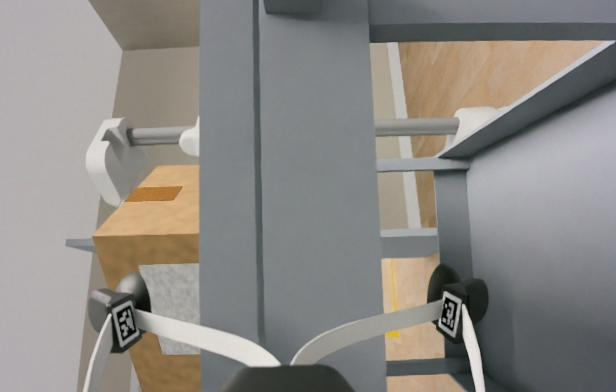

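Emit:
{"method": "move", "body": {"blocking": false, "r1": {"base":{"translate_m":0.025},"pace":"slow","contact_limits":{"translate_m":0.1}}}}

Emit:
{"method": "wait", "body": {"seconds": 0.6}}

Emit:
{"method": "move", "body": {"blocking": false, "r1": {"joints":{"gripper_m":0.03}}}}

Emit:
{"method": "wait", "body": {"seconds": 3, "cameras": ["r1_wrist_camera","r1_head_camera"]}}

Emit:
{"method": "zoom_image", "body": {"camera": "r1_head_camera", "region": [150, 380, 380, 540]}}

Scene clock: 665.50 s.
move: r1 moving
r1.base_odometry: x=-3.504 y=+2.062 heading=-0.247
r1.turned_by_wheels: +0.000
r1.turned_by_imu: +0.000
r1.base_tilt: forward=-1.6 right=+1.3
r1.lidar_m: 0.34 0.36 2.62 2.20 2.20 2.48 2.83 2.84 2.99 2.52 2.51 0.43
r1.base_status: translate_m moving
r1.joint_positions: lift_m=+0.646 arm_m=+0.000 wrist_yaw_rad=-0.001 wrist_pitch_rad=-0.002 wrist_roll_rad=+1.568 gripper_m=+0.135
r1.joint_status: not commanded
r1.measured_speeds: translate_m=+0.050 strafe_m=+0.000 rotate_rad=+0.000 lift_m=+0.000 arm_m=+0.000 wrist_yaw_rad=+0.000 wrist_pitch_rad=+0.000 wrist_roll_rad=+0.000
r1.motor_effort: lift_m=+12(12) arm_m=+4(4) wheel_0=+6(8) wheel_1=+4(6) wheel_2=-8(10)
r1.servo_current: wrist_yaw_rad=46(65) wrist_pitch_rad=39(52) wrist_roll_rad=59(59) gripper_m=33(46)
r1.contact_limits: translate_m 0.1
r1.hand_pose: x=+0.4591 y=-0.0877 z=+0.8244 quat_wxyz=(+0.708, +0.706, -0.001, +0.000) (m; r1's base frame)
r1.wrist_depth_mm: - - - 235 243 1397 1138 / - - - 232 - 1708 1229 / - - 1366 228 1499 1499 - / - 544 177 224 - - - / - 452 442 221 220 - - / - 192 469 217 211 187 - / - 521 156 155 213 - -
r2: as last shown
r2.base_tilt: forward=-0.6 right=+0.0
r2.lidar_m: 0.40 1.81 3.01 0.86 0.68 0.91 2.74 1.85 1.72 1.78 1.48 0.97
r2.motor_effort: lift_m=+21(21) arm_m=-4(4) wheel_0=-1(2) wheel_1=+2(2) wheel_2=+5(5)
r2.servo_current: wrist_yaw_rad=46(72) wrist_pitch_rad=52(52) wrist_roll_rad=46(59) gripper_m=156(163)
r2.contact_limits: translate_m 0.2
r2.wrist_depth_mm: - 190 245 189 - - - / - 190 245 189 - - - / - 191 246 189 - - - / - 191 247 191 - - - / - 191 236 196 - - - / - 183 185 195 177 - - / - 158 228 - - - -
pictures: none

Scene clock: 666.10 s.
earlier move: r1 moving
r1.base_odometry: x=-3.491 y=+2.059 heading=-0.247
r1.turned_by_wheels: +0.000
r1.turned_by_imu: +0.000
r1.base_tilt: forward=-1.6 right=+1.3
r1.lidar_m: 0.35 0.37 2.59 2.20 2.19 2.51 2.86 2.84 3.00 2.52 2.48 0.42
r1.base_status: translate_m moving
r1.joint_positions: lift_m=+0.646 arm_m=+0.000 wrist_yaw_rad=-0.001 wrist_pitch_rad=-0.002 wrist_roll_rad=+1.568 gripper_m=+0.135
r1.joint_status: not commanded
r1.measured_speeds: all 0
r1.motor_effort: lift_m=+12(12) arm_m=+4(4) wheel_0=+6(8) wheel_1=+3(6) wheel_2=-3(10)
r1.servo_current: wrist_yaw_rad=52(65) wrist_pitch_rad=39(52) wrist_roll_rad=39(59) gripper_m=46(46)
r1.contact_limits: translate_m 0.1
r1.hand_pose: x=+0.4591 y=-0.0877 z=+0.8244 quat_wxyz=(+0.708, +0.706, -0.001, +0.000) (m; r1's base frame)
r1.wrist_depth_mm: - - - 235 242 244 252 / - - - 232 - 1756 1205 / - 1499 1430 227 229 1430 - / - 539 477 224 224 - - / - 455 439 220 220 - - / - 191 469 216 211 195 - / - 521 156 157 213 - -
r2.base_odometry: x=-1.985 y=-2.356 heading=-1.668
r2.turned_by_wheels: +0.000
r2.turned_by_imu: +0.000
r2.base_tilt: forward=-0.6 right=+0.1
r2.lidar_m: 0.40 1.82 3.02 0.86 0.67 0.90 2.70 1.86 1.71 1.78 1.47 0.96
r2.base_status: not commanded
r2.joint_positions: lift_m=+0.900 arm_m=+0.000 wrist_yaw_rad=+0.009 wrist_pitch_rad=+0.008 wrist_roll_rad=+0.002 gripper_m=-0.028
r2.joint_status: not commanded
r2.measured_speeds: all 0
r2.motor_effort: lift_m=+21(21) arm_m=-4(4) wheel_0=-2(2) wheel_1=+2(2) wheel_2=+5(5)
r2.servo_current: wrist_yaw_rad=59(72) wrist_pitch_rad=52(59) wrist_roll_rad=52(59) gripper_m=156(163)
r2.contact_limits: translate_m 0.2
r2.hand_pose: x=+0.4600 y=-0.0850 z=+1.0757 quat_wxyz=(+1.000, +0.001, +0.004, +0.004) (m; r2's base frame)
r2.wrist_depth_mm: - 190 245 189 - - - / - 190 245 189 - - - / - 190 246 190 - - - / - 191 246 191 - - - / - 191 237 196 - - - / - 182 183 194 177 - - / - 158 226 - - - -
wait: 0.60 s; no rest
pictures: none

Scene clock: 666.60 s.
earlier move: r1 done
move: r1 moving
r1.base_odometry: x=-3.491 y=+2.059 heading=-0.247
r1.turned_by_wheels: +0.000
r1.turned_by_imu: +0.000
r1.base_tilt: forward=-1.6 right=+1.2
r1.lidar_m: 0.35 0.36 2.60 2.19 2.19 2.51 2.86 2.85 3.00 2.51 2.51 0.41
r1.base_status: done
r1.joint_positions: lift_m=+0.646 arm_m=+0.000 wrist_yaw_rad=-0.001 wrist_pitch_rad=-0.002 wrist_roll_rad=+1.568 gripper_m=+0.123
r1.joint_status: gripper_m moving
r1.measured_speeds: all 0
r1.motor_effort: lift_m=+12(12) arm_m=+4(4) wheel_0=+4(4) wheel_1=+3(3) wheel_2=-2(3)
r1.servo_current: wrist_yaw_rad=52(52) wrist_pitch_rad=46(46) wrist_roll_rad=46(52) gripper_m=72(85)
r1.contact_limits: translate_m 0.1
r1.hand_pose: x=+0.4591 y=-0.0877 z=+0.8244 quat_wxyz=(+0.708, +0.706, -0.001, +0.000) (m; r1's base frame)
r1.wrist_depth_mm: - - - 237 244 244 257 / - - - 233 - 1756 1281 / - - 1397 229 1537 1366 - / - 597 488 225 228 - - / - 452 442 223 223 - - / - 195 466 219 212 186 - / - 521 158 154 215 - -
r2: as last shown
r2.lidar_m: 0.40 1.82 3.03 0.84 0.66 0.92 2.71 1.85 1.73 1.77 1.48 0.93
r2.servo_current: wrist_yaw_rad=59(72) wrist_pitch_rad=39(59) wrist_roll_rad=33(59) gripper_m=163(163)
r2.contact_limits: translate_m 0.2
r2.wrist_depth_mm: - 190 244 189 - - - / - 190 244 189 - - - / - 191 246 190 - - - / - 191 246 191 - - - / - 191 237 196 - - - / - 182 183 195 177 - - / - 158 227 - - - -
pictures: none

Scene clock: 668.07 s.
earlier move: r1 done
r1.base_odometry: x=-3.491 y=+2.059 heading=-0.247
r1.turned_by_wheels: +0.000
r1.turned_by_imu: +0.000
r1.base_tilt: forward=-1.6 right=+1.3
r1.lidar_m: 0.37 0.39 2.63 2.20 2.21 2.52 2.87 2.84 2.99 2.52 2.51 0.41
r1.base_status: done
r1.joint_positions: lift_m=+0.646 arm_m=+0.000 wrist_yaw_rad=-0.001 wrist_pitch_rad=-0.001 wrist_roll_rad=+1.568 gripper_m=+0.031
r1.joint_status: all done
r1.measured_speeds: all 0
r1.motor_effort: lift_m=+12(12) arm_m=+4(4) wheel_0=+2(4) wheel_1=+2(3) wheel_2=-2(3)
r1.servo_current: wrist_yaw_rad=52(65) wrist_pitch_rad=46(52) wrist_roll_rad=46(59) gripper_m=91(189)
r1.contact_limits: translate_m 0.1
r1.hand_pose: x=+0.4591 y=-0.0877 z=+0.8242 quat_wxyz=(+0.708, +0.706, -0.001, +0.000) (m; r1's base frame)
r1.wrist_depth_mm: - - 241 241 251 252 251 / - - - 237 - 1708 1229 / - - 1366 234 1499 1464 - / - 559 170 230 - - - / - 452 167 226 227 - - / - 473 164 224 189 - - / - 174 160 220 220 145 -
r2.base_odometry: x=-1.985 y=-2.356 heading=-1.668
r2.turned_by_wheels: +0.000
r2.turned_by_imu: +0.000
r2.base_tilt: forward=-0.6 right=+0.0
r2.lidar_m: 0.40 1.82 3.02 0.85 0.66 0.93 2.72 1.87 1.72 1.76 1.48 0.92
r2.base_status: not commanded
r2.joint_positions: lift_m=+0.900 arm_m=+0.000 wrist_yaw_rad=+0.009 wrist_pitch_rad=+0.008 wrist_roll_rad=+0.002 gripper_m=-0.028
r2.joint_status: not commanded
r2.measured_speeds: all 0
r2.motor_effort: lift_m=+21(21) arm_m=-4(4) wheel_0=-2(2) wheel_1=+2(2) wheel_2=+5(5)
r2.servo_current: wrist_yaw_rad=59(78) wrist_pitch_rad=52(59) wrist_roll_rad=59(59) gripper_m=156(169)
r2.contact_limits: translate_m 0.2
r2.hand_pose: x=+0.4600 y=-0.0850 z=+1.0757 quat_wxyz=(+1.000, +0.001, +0.004, +0.004) (m; r2's base frame)
r2.wrist_depth_mm: - 190 245 189 - - - / - 191 246 189 - - - / - 191 246 189 - - - / - 191 246 191 - - - / - 192 236 196 - - - / - 182 184 194 177 - - / - 158 227 - - - -
wait: 1.47 of 3 s (r1 has come to rest)
pictures: r1_head_camera, r1_wrist_camera
Images, in order (width x height): r1_head_camera 420x560, r1_wrist_camera 616x392.

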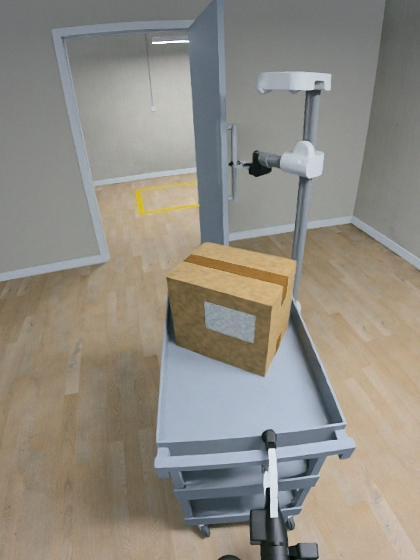

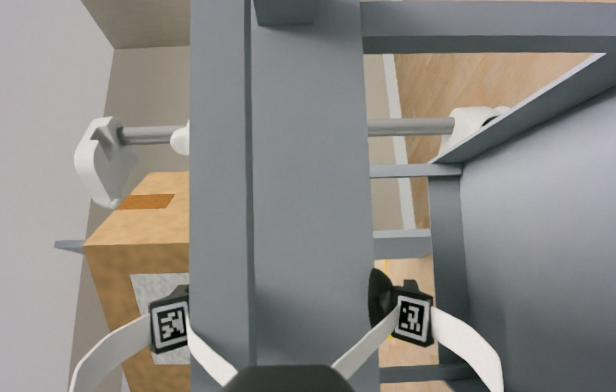

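Scaled by 2.191 from the camera's 420x560 image, which has a finer 600x800 frame.

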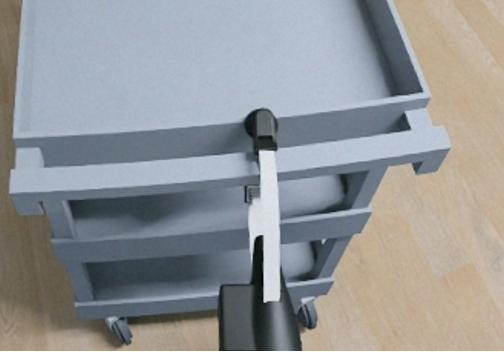

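Emit:
{"method": "move", "body": {"blocking": false, "r1": {"joints":{"gripper_m":-0.02}}}}

Emit:
{"method": "wait", "body": {"seconds": 2.5, "cameras": ["r1_wrist_camera","r1_head_camera"]}}

Emit:
{"method": "zoom_image", "body": {"camera": "r1_head_camera", "region": [150, 380, 380, 540]}}

Scene clock: 675.80 s.
move: r1 moving
r1.base_odometry: x=-3.491 y=+2.059 heading=-0.247
r1.turned_by_wheels: +0.000
r1.turned_by_imu: +0.000
r1.base_tilt: forward=-1.6 right=+1.3
r1.lidar_m: 0.36 0.37 2.62 2.20 2.20 2.50 2.87 2.85 2.99 2.51 2.48 0.42
r1.base_status: not commanded
r1.joint_positions: lift_m=+0.646 arm_m=+0.000 wrist_yaw_rad=-0.001 wrist_pitch_rad=-0.001 wrist_roll_rad=+1.568 gripper_m=+0.012
r1.joint_status: gripper_m moving
r1.measured_speeds: all 0
r1.motor_effort: lift_m=+12(12) arm_m=+4(4) wheel_0=+3(3) wheel_1=+2(3) wheel_2=-1(1)
r1.servo_current: wrist_yaw_rad=52(59) wrist_pitch_rad=46(46) wrist_roll_rad=46(59) gripper_m=286(286)
r1.contact_limits: translate_m 0.1
r1.hand_pose: x=+0.4591 y=-0.0877 z=+0.8242 quat_wxyz=(+0.708, +0.706, -0.001, +0.000) (m; r1's base frame)
r1.wrist_depth_mm: - - 242 242 250 252 253 / - - 240 238 - 1708 1229 / - - 1336 234 - 1430 - / - 564 171 231 - - - / - 452 167 226 228 - - / - 477 164 222 185 - - / - 172 160 220 172 151 -
r2: as last shown
r2.base_tilt: forward=-0.7 right=+0.1
r2.lidar_m: 0.40 1.79 3.01 0.83 0.65 0.92 2.74 1.86 1.71 1.76 1.45 0.94
r2.servo_current: wrist_yaw_rad=65(72) wrist_pitch_rad=52(52) wrist_roll_rad=52(59) gripper_m=163(169)
r2.contact_limits: translate_m 0.2
r2.wrist_depth_mm: - 189 244 189 - - - / - 191 245 189 - - - / - 191 246 190 - - - / - 192 246 191 - - - / - 191 236 196 - - - / - 182 183 194 177 - - / - 158 226 - - - -
pictures: none

Scene clock: 676.57 s.
earlier move: r1 done
r1.base_odometry: x=-3.491 y=+2.059 heading=-0.247
r1.turned_by_wheels: +0.000
r1.turned_by_imu: +0.000
r1.base_tilt: forward=-1.6 right=+1.3
r1.lidar_m: 0.35 0.39 2.59 2.20 2.21 2.55 2.87 2.84 3.00 2.51 2.49 0.42
r1.base_status: not commanded
r1.joint_positions: lift_m=+0.646 arm_m=+0.000 wrist_yaw_rad=-0.001 wrist_pitch_rad=-0.001 wrist_roll_rad=+1.568 gripper_m=-0.018
r1.joint_status: all done
r1.measured_speeds: all 0
r1.motor_effort: lift_m=+12(12) arm_m=+4(4) wheel_0=+3(3) wheel_1=+2(3) wheel_2=-1(1)
r1.servo_current: wrist_yaw_rad=26(59) wrist_pitch_rad=46(52) wrist_roll_rad=46(72) gripper_m=124(299)
r1.contact_limits: translate_m 0.1
r1.hand_pose: x=+0.4591 y=-0.0877 z=+0.8242 quat_wxyz=(+0.708, +0.706, -0.001, +0.000) (m; r1's base frame)
r1.wrist_depth_mm: - - 244 242 251 252 252 / - - 240 238 - 1661 1229 / - - 1366 235 - 1430 - / - 569 171 230 - - - / - 452 168 227 229 - - / - 473 165 223 183 - - / - 169 162 221 175 152 -
r2.base_odometry: x=-1.985 y=-2.356 heading=-1.668
r2.turned_by_wheels: +0.000
r2.turned_by_imu: +0.000
r2.base_tilt: forward=-0.6 right=+0.0
r2.lidar_m: 0.39 1.78 3.02 0.83 0.66 0.96 2.75 1.87 1.72 1.77 1.48 0.95
r2.base_status: not commanded
r2.joint_positions: lift_m=+0.900 arm_m=+0.000 wrist_yaw_rad=+0.009 wrist_pitch_rad=+0.008 wrist_roll_rad=+0.002 gripper_m=-0.028
r2.joint_status: not commanded
r2.measured_speeds: all 0
r2.motor_effort: lift_m=+21(21) arm_m=-3(4) wheel_0=-2(2) wheel_1=+2(2) wheel_2=+5(5)
r2.servo_current: wrist_yaw_rad=52(72) wrist_pitch_rad=46(52) wrist_roll_rad=46(59) gripper_m=163(169)
r2.contact_limits: translate_m 0.2
r2.hand_pose: x=+0.4600 y=-0.0850 z=+1.0757 quat_wxyz=(+1.000, +0.001, +0.004, +0.004) (m; r2's base frame)
r2.wrist_depth_mm: - 190 245 190 - - - / - 191 245 189 - - - / - 191 246 190 - - - / - 191 246 190 - - - / - 191 236 196 - - - / - 182 183 195 177 - - / - 158 227 - - - -
wait: 0.77 of 2.5 s (r1 has come to rest)
pictures: r1_head_camera, r1_wrist_camera
Images, in order (width x height): r1_head_camera 420x560, r1_wrist_camera 616x392.

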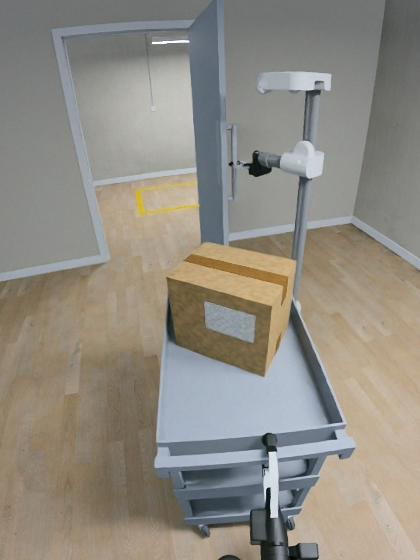

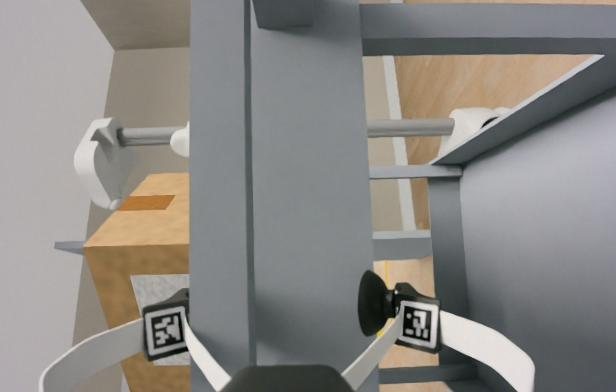

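Scaled by 2.191 from the camera's 420x560 image, which has a finer 600x800 frame.

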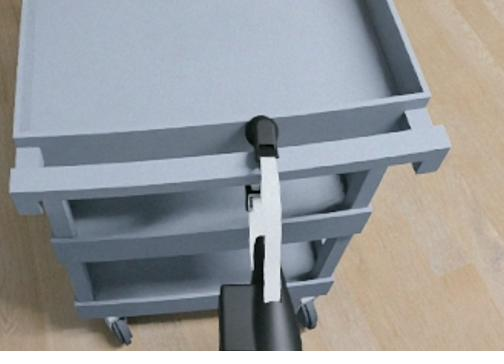

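Emit:
{"method": "move", "body": {"blocking": false, "r1": {"base":{"translate_m":-0.15},"pace":"slow","contact_limits":{"translate_m":0.5}}}}

Emit:
{"method": "wait", "body": {"seconds": 3, "cameras": ["r1_wrist_camera","r1_head_camera","r1_head_right_camera","r1_head_left_camera"]}}

Scene clock: 683.20 s.
move: r1 moving
r1.base_odometry: x=-3.503 y=+2.062 heading=-0.247
r1.turned_by_wheels: +0.000
r1.turned_by_imu: -0.001
r1.base_tilt: forward=-1.6 right=+1.3
r1.lidar_m: 0.38 0.39 2.58 2.21 2.20 2.50 2.82 2.83 2.99 2.52 2.51 0.41
r1.base_status: translate_m moving
r1.joint_positions: lift_m=+0.646 arm_m=+0.000 wrist_yaw_rad=-0.001 wrist_pitch_rad=-0.002 wrist_roll_rad=+1.568 gripper_m=-0.018
r1.joint_status: not commanded
r1.measured_speeds: translate_m=-0.050 strafe_m=+0.001 rotate_rad=+0.000 lift_m=+0.000 arm_m=+0.000 wrist_yaw_rad=+0.000 wrist_pitch_rad=+0.000 wrist_roll_rad=+0.000
r1.motor_effort: lift_m=+12(12) arm_m=-2(4) wheel_0=-8(9) wheel_1=-5(6) wheel_2=+7(7)
r1.servo_current: wrist_yaw_rad=52(72) wrist_pitch_rad=33(52) wrist_roll_rad=33(59) gripper_m=91(124)
r1.contact_limits: translate_m 0.5
r1.hand_pose: x=+0.4592 y=-0.0878 z=+0.8243 quat_wxyz=(+0.708, +0.706, -0.001, +0.000) (m; r1's base frame)
r1.wrist_depth_mm: - - - 248 253 255 255 / - - - 244 - 1708 1281 / - - 1430 239 1499 1430 - / - 597 525 236 - - - / - 469 449 235 234 - - / - 500 176 230 180 - - / - 160 535 228 226 142 -
r2: as last shown
r2.base_tilt: forward=-0.7 right=+0.0
r2.lidar_m: 0.41 1.81 3.01 0.84 0.68 0.95 2.73 1.85 1.72 1.79 1.47 0.95
r2.motor_effort: lift_m=+21(21) arm_m=-4(4) wheel_0=-2(2) wheel_1=+2(2) wheel_2=+5(5)
r2.servo_current: wrist_yaw_rad=59(65) wrist_pitch_rad=52(59) wrist_roll_rad=52(59) gripper_m=163(163)
r2.contact_limits: translate_m 0.2
r2.wrist_depth_mm: - 190 245 190 - - - / - 190 246 188 - - - / - 191 246 190 - - - / - 191 246 191 - - - / - 191 236 196 - - - / - 182 183 194 177 - - / - 158 227 - - - -
pictures: none

Scene clock: 685.50 s.
earlier move: r1 done
r1.base_odometry: x=-3.637 y=+2.096 heading=-0.247
r1.turned_by_wheels: +0.001
r1.turned_by_imu: +0.001
r1.base_tilt: forward=-1.6 right=+1.3
r1.lidar_m: 0.39 0.39 2.58 2.15 2.15 2.45 2.72 2.72 3.04 2.57 2.56 0.43
r1.base_status: done
r1.joint_positions: lift_m=+0.646 arm_m=+0.000 wrist_yaw_rad=+0.002 wrist_pitch_rad=-0.002 wrist_roll_rad=+1.568 gripper_m=-0.018
r1.joint_status: not commanded
r1.measured_speeds: all 0
r1.motor_effort: lift_m=+12(12) arm_m=-4(4) wheel_0=+0(9) wheel_1=-2(7) wheel_2=+4(11)
r1.servo_current: wrist_yaw_rad=46(72) wrist_pitch_rad=46(52) wrist_roll_rad=46(65) gripper_m=98(124)
r1.contact_limits: translate_m 0.5
r1.hand_pose: x=+0.4595 y=-0.0869 z=+0.8243 quat_wxyz=(+0.708, +0.706, +0.000, +0.001) (m; r1's base frame)
r1.wrist_depth_mm: - - - 229 234 238 252 / - - - 229 229 1756 - / - 1661 559 229 229 - - / - 504 452 231 229 - - / - 492 466 231 229 - - / - - 175 231 178 - - / - 155 177 231 230 156 -
r2.base_odometry: x=-1.985 y=-2.356 heading=-1.668
r2.turned_by_wheels: +0.000
r2.turned_by_imu: +0.000
r2.base_tilt: forward=-0.6 right=+0.1
r2.lidar_m: 0.38 1.79 3.03 3.07 0.79 0.82 2.74 1.83 1.70 1.75 1.46 0.94
r2.base_status: not commanded
r2.joint_positions: lift_m=+0.900 arm_m=+0.000 wrist_yaw_rad=+0.009 wrist_pitch_rad=+0.008 wrist_roll_rad=+0.002 gripper_m=-0.028
r2.joint_status: not commanded
r2.measured_speeds: all 0
r2.motor_effort: lift_m=+21(21) arm_m=-4(4) wheel_0=-2(2) wheel_1=+2(2) wheel_2=+5(5)
r2.servo_current: wrist_yaw_rad=59(72) wrist_pitch_rad=46(59) wrist_roll_rad=52(59) gripper_m=163(169)
r2.contact_limits: translate_m 0.2
r2.hand_pose: x=+0.4600 y=-0.0850 z=+1.0757 quat_wxyz=(+1.000, +0.001, +0.004, +0.004) (m; r2's base frame)
r2.wrist_depth_mm: - 190 245 189 - - - / - 190 245 188 - - - / - 191 246 189 - - - / - 191 246 190 - - - / - 191 236 196 - - - / - 182 184 195 177 - - / - 159 227 - - - -
wait: 2.30 of 3 s (r1 has come to rest)
pictures: r1_head_camera, r1_head_left_camera, r1_head_right_camera, r1_wrist_camera
Images, in order (width x height): r1_head_camera 420x560, r1_head_left_camera 420x672, r1_head_right_camera 420x672, r1_wrist_camera 616x392.

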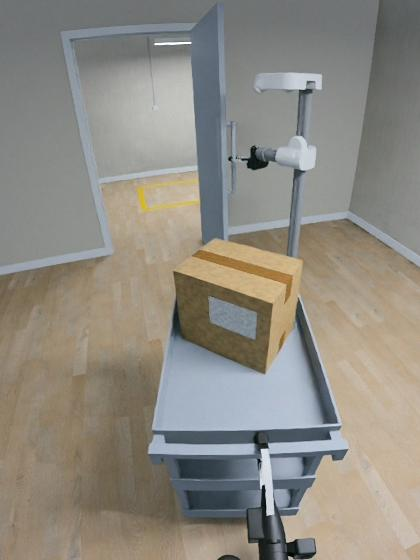

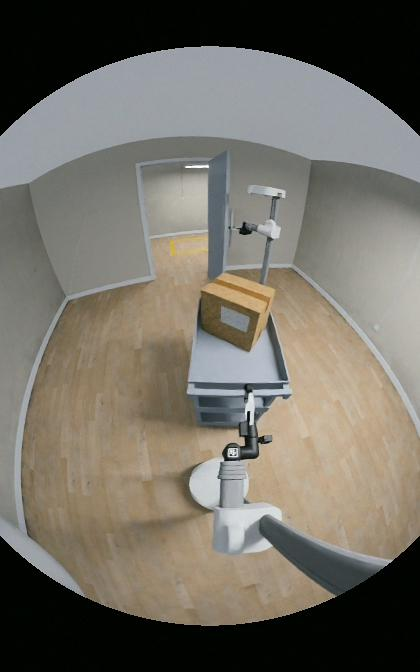

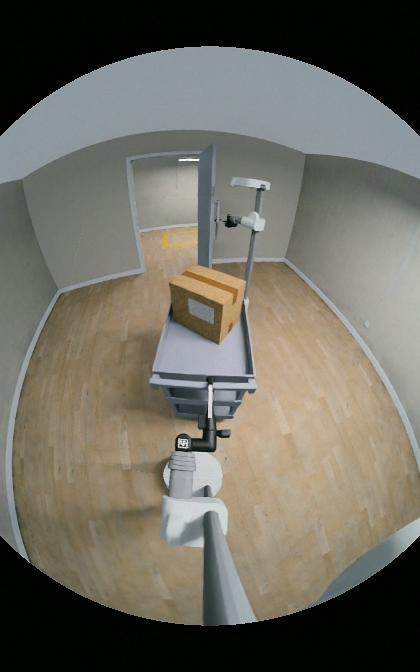

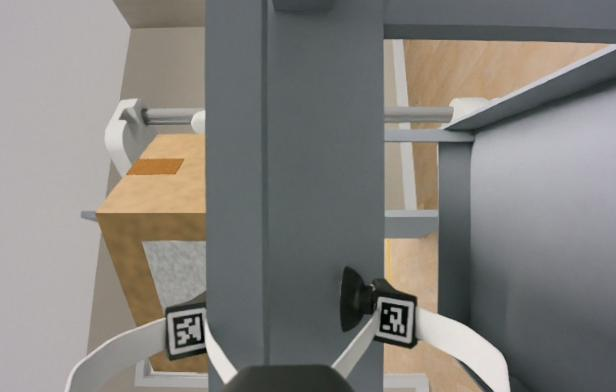

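Emit:
{"method": "move", "body": {"blocking": false, "r1": {"base":{"translate_m":-0.3,"strafe_m":0.08},"pace":"slow","contact_limits":{"translate_m":0.6}}}}

Emit:
{"method": "wait", "body": {"seconds": 5}}

Emit:
{"method": "move", "body": {"blocking": false, "r1": {"base":{"rotate_rad":0.24},"pace":"slow","contact_limits":{"rotate_rad":0.6}}}}

Emit:
{"method": "wait", "body": {"seconds": 3, "cameras": ["r1_wrist_camera","r1_head_camera"]}}

Scene clock: 701.03 s.
move: r1 moving
r1.base_odometry: x=-3.648 y=+2.102 heading=-0.246
r1.turned_by_wheels: +0.000
r1.turned_by_imu: +0.000
r1.base_tilt: forward=-1.6 right=+1.3
r1.lidar_m: 0.37 0.43 2.53 2.16 2.15 2.41 2.70 2.70 3.03 2.55 2.54 0.44
r1.base_status: translate_m moving; strafe_m moving
r1.joint_positions: lift_m=+0.646 arm_m=+0.000 wrist_yaw_rad=+0.002 wrist_pitch_rad=-0.002 wrist_roll_rad=+1.568 gripper_m=-0.018
r1.joint_status: not commanded
r1.measured_speeds: translate_m=-0.050 strafe_m=+0.013 rotate_rad=-0.002 lift_m=+0.000 arm_m=+0.000 wrist_yaw_rad=+0.000 wrist_pitch_rad=+0.000 wrist_roll_rad=+0.000
r1.motor_effort: lift_m=+12(12) arm_m=-4(4) wheel_0=-5(6) wheel_1=-2(5) wheel_2=+10(10)
r1.servo_current: wrist_yaw_rad=59(65) wrist_pitch_rad=46(52) wrist_roll_rad=46(59) gripper_m=98(104)
r1.contact_limits: translate_m 0.6
r1.hand_pose: x=+0.4595 y=-0.0869 z=+0.8243 quat_wxyz=(+0.708, +0.706, +0.000, +0.001) (m; r1's base frame)
r1.wrist_depth_mm: - - - 229 229 240 254 / - - - 229 229 1708 - / - 1661 554 229 229 - - / - 508 452 229 230 - - / - 492 469 231 230 - - / - - 176 230 179 - - / - 155 178 230 231 156 -
r2: as last shown
r2.lidar_m: 0.37 1.80 3.03 3.08 0.82 0.83 2.73 1.87 1.73 1.75 1.46 0.94
r2.servo_current: wrist_yaw_rad=52(65) wrist_pitch_rad=59(59) wrist_roll_rad=52(59) gripper_m=163(169)
r2.contact_limits: translate_m 0.2
r2.wrist_depth_mm: - 190 244 189 - - - / - 190 245 188 - - - / - 191 246 190 - - - / - 190 246 191 - - - / - 191 236 196 - - - / - 182 184 195 177 - - / - 159 228 - - - -
pictures: none

Scene clock: 704.90 s.
earlier move: r1 done
r1.base_odometry: x=-3.908 y=+2.247 heading=-0.247
r1.turned_by_wheels: +0.000
r1.turned_by_imu: +0.000
r1.base_tilt: forward=-1.6 right=+1.2
r1.lidar_m: 0.38 0.41 2.41 2.00 1.99 2.30 2.45 2.45 2.80 2.72 2.71 0.43
r1.base_status: done
r1.joint_positions: lift_m=+0.646 arm_m=+0.000 wrist_yaw_rad=+0.002 wrist_pitch_rad=-0.002 wrist_roll_rad=+1.568 gripper_m=-0.018
r1.joint_status: not commanded
r1.measured_speeds: all 0
r1.motor_effort: lift_m=+12(12) arm_m=-4(4) wheel_0=-3(9) wheel_1=-2(7) wheel_2=+2(10)
r1.servo_current: wrist_yaw_rad=39(65) wrist_pitch_rad=39(52) wrist_roll_rad=52(65) gripper_m=98(111)
r1.contact_limits: translate_m 0.6
r1.hand_pose: x=+0.4595 y=-0.0869 z=+0.8243 quat_wxyz=(+0.708, +0.706, +0.000, +0.001) (m; r1's base frame)
r1.wrist_depth_mm: - - - 228 232 1430 255 / - - - 228 229 1756 - / - - 549 229 228 - - / - 500 455 230 230 - - / - 492 473 229 230 - - / - - 176 230 179 - - / - 162 177 231 232 156 -
r2.base_odometry: x=-1.985 y=-2.356 heading=-1.668
r2.turned_by_wheels: +0.000
r2.turned_by_imu: +0.001
r2.base_tilt: forward=-0.6 right=+0.1
r2.lidar_m: 0.41 1.82 3.02 3.08 1.11 4.43 2.73 1.85 1.72 1.76 1.47 0.93
r2.base_status: not commanded
r2.joint_positions: lift_m=+0.900 arm_m=+0.000 wrist_yaw_rad=+0.009 wrist_pitch_rad=+0.008 wrist_roll_rad=+0.002 gripper_m=-0.028
r2.joint_status: not commanded
r2.measured_speeds: all 0
r2.motor_effort: lift_m=+21(21) arm_m=-3(4) wheel_0=-2(2) wheel_1=+2(2) wheel_2=+5(5)
r2.servo_current: wrist_yaw_rad=59(78) wrist_pitch_rad=59(59) wrist_roll_rad=59(65) gripper_m=156(169)
r2.contact_limits: translate_m 0.2
r2.hand_pose: x=+0.4600 y=-0.0850 z=+1.0757 quat_wxyz=(+1.000, +0.001, +0.004, +0.004) (m; r2's base frame)
r2.wrist_depth_mm: - 190 244 189 - - - / - 190 245 189 - - - / - 191 246 190 - - - / - 190 247 191 - - - / - 191 236 195 - - - / - 182 184 195 177 - - / - 159 227 - - - -
wait: 3.87 of 5 s (r1 has come to rest)
pictures: none

Scene clock: 705.40 s.
move: r1 moving
r1.base_odometry: x=-3.908 y=+2.247 heading=-0.122
r1.turned_by_wheels: +0.125
r1.turned_by_imu: +0.125
r1.base_tilt: forward=-1.6 right=+1.3
r1.lidar_m: 0.40 0.47 2.22 1.98 1.99 2.51 2.44 2.49 3.01 2.72 2.73 0.40
r1.base_status: rotate_rad moving
r1.joint_positions: lift_m=+0.646 arm_m=+0.000 wrist_yaw_rad=-0.008 wrist_pitch_rad=-0.009 wrist_roll_rad=+1.569 gripper_m=-0.019
r1.joint_status: not commanded
r1.measured_speeds: translate_m=-0.002 strafe_m=+0.005 rotate_rad=+0.474 lift_m=+0.000 arm_m=+0.003 wrist_yaw_rad=+0.000 wrist_pitch_rad=-0.099 wrist_roll_rad=+0.000
r1.motor_effort: lift_m=+12(12) arm_m=+4(4) wheel_0=-10(13) wheel_1=-6(7) wheel_2=-11(12)
r1.servo_current: wrist_yaw_rad=59(59) wrist_pitch_rad=59(59) wrist_roll_rad=39(59) gripper_m=65(104)
r1.contact_limits: rotate_rad 0.6
r1.hand_pose: x=+0.4585 y=-0.0897 z=+0.8265 quat_wxyz=(+0.708, +0.706, -0.006, +0.001) (m; r1's base frame)
r1.wrist_depth_mm: - - - 204 206 1921 - / - - - 210 210 788 - / - 525 477 216 215 - - / - 469 462 220 221 - - / - - 530 225 227 - - / - - 179 198 230 - - / - 154 - 167 163 539 -
r2: as last shown
r2.turned_by_imu: +0.000
r2.lidar_m: 0.40 1.81 3.00 3.10 1.12 4.44 2.72 1.85 1.71 1.78 1.45 0.96
r2.motor_effort: lift_m=+21(21) arm_m=-4(4) wheel_0=-2(2) wheel_1=+2(2) wheel_2=+5(5)
r2.servo_current: wrist_yaw_rad=72(72) wrist_pitch_rad=52(52) wrist_roll_rad=46(59) gripper_m=163(163)
r2.contact_limits: translate_m 0.2
r2.wrist_depth_mm: - 190 244 189 - - - / - 190 246 189 - - - / - 191 246 190 - - - / - 191 247 191 - - - / - 191 236 196 - - - / - 182 183 194 177 - - / - 158 227 - - - -
pictures: none

Scene clock: 706.17 s.
earlier move: r1 done
r1.base_odometry: x=-3.908 y=+2.247 heading=-0.008
r1.turned_by_wheels: +0.114
r1.turned_by_imu: +0.115
r1.base_tilt: forward=-1.6 right=+1.3
r1.lidar_m: 0.42 0.55 2.13 1.99 2.04 2.56 2.43 2.52 2.88 2.73 2.78 0.39
r1.base_status: done
r1.joint_positions: lift_m=+0.646 arm_m=+0.000 wrist_yaw_rad=-0.007 wrist_pitch_rad=-0.012 wrist_roll_rad=+1.569 gripper_m=-0.019
r1.joint_status: not commanded
r1.measured_speeds: all 0
r1.motor_effort: lift_m=+12(12) arm_m=+4(5) wheel_0=-3(13) wheel_1=-3(7) wheel_2=-4(12)
r1.servo_current: wrist_yaw_rad=52(72) wrist_pitch_rad=65(72) wrist_roll_rad=46(59) gripper_m=59(104)
r1.contact_limits: rotate_rad 0.6
r1.hand_pose: x=+0.4586 y=-0.0894 z=+0.8273 quat_wxyz=(+0.708, +0.706, -0.007, +0.002) (m; r1's base frame)
r1.wrist_depth_mm: - - 121 176 174 - - / - 466 433 185 183 - - / - 436 436 195 195 - - / - - 525 204 205 - - / - - 654 218 219 - - / - - 181 191 228 1921 - / - 154 - 183 153 1661 -
r2.base_odometry: x=-1.985 y=-2.356 heading=-1.668
r2.turned_by_wheels: +0.000
r2.turned_by_imu: +0.000
r2.base_tilt: forward=-0.7 right=+0.0
r2.lidar_m: 0.38 1.79 3.01 3.08 1.13 1.19 2.72 1.85 1.72 1.74 1.43 0.97
r2.base_status: not commanded
r2.joint_positions: lift_m=+0.900 arm_m=+0.000 wrist_yaw_rad=+0.009 wrist_pitch_rad=+0.008 wrist_roll_rad=+0.002 gripper_m=-0.028
r2.joint_status: not commanded
r2.measured_speeds: all 0
r2.motor_effort: lift_m=+21(21) arm_m=-4(4) wheel_0=-2(2) wheel_1=+2(2) wheel_2=+5(5)
r2.servo_current: wrist_yaw_rad=59(72) wrist_pitch_rad=52(52) wrist_roll_rad=46(65) gripper_m=163(169)
r2.contact_limits: translate_m 0.2
r2.hand_pose: x=+0.4600 y=-0.0850 z=+1.0757 quat_wxyz=(+1.000, +0.001, +0.004, +0.004) (m; r2's base frame)
r2.wrist_depth_mm: - 190 245 189 - - - / - 191 245 189 - - - / - 190 247 189 - - - / - 191 247 191 - - - / - 191 236 196 - - - / - 182 184 195 177 - - / - 158 227 - - - -
wait: 0.77 of 3 s (r1 has come to rest)
pictures: r1_head_camera, r1_wrist_camera
Images, in order (width x height): r1_head_camera 420x560, r1_wrist_camera 616x392.

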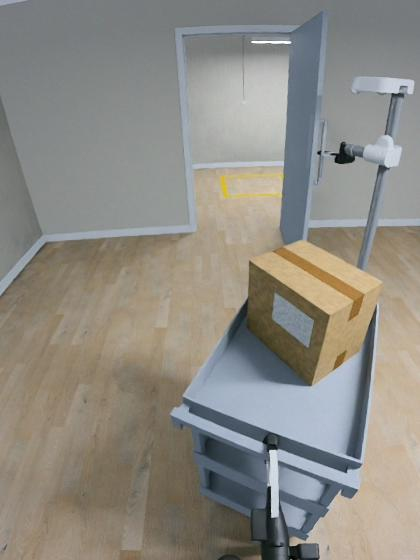

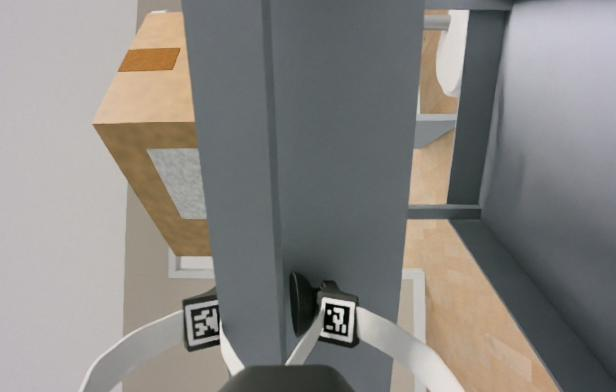

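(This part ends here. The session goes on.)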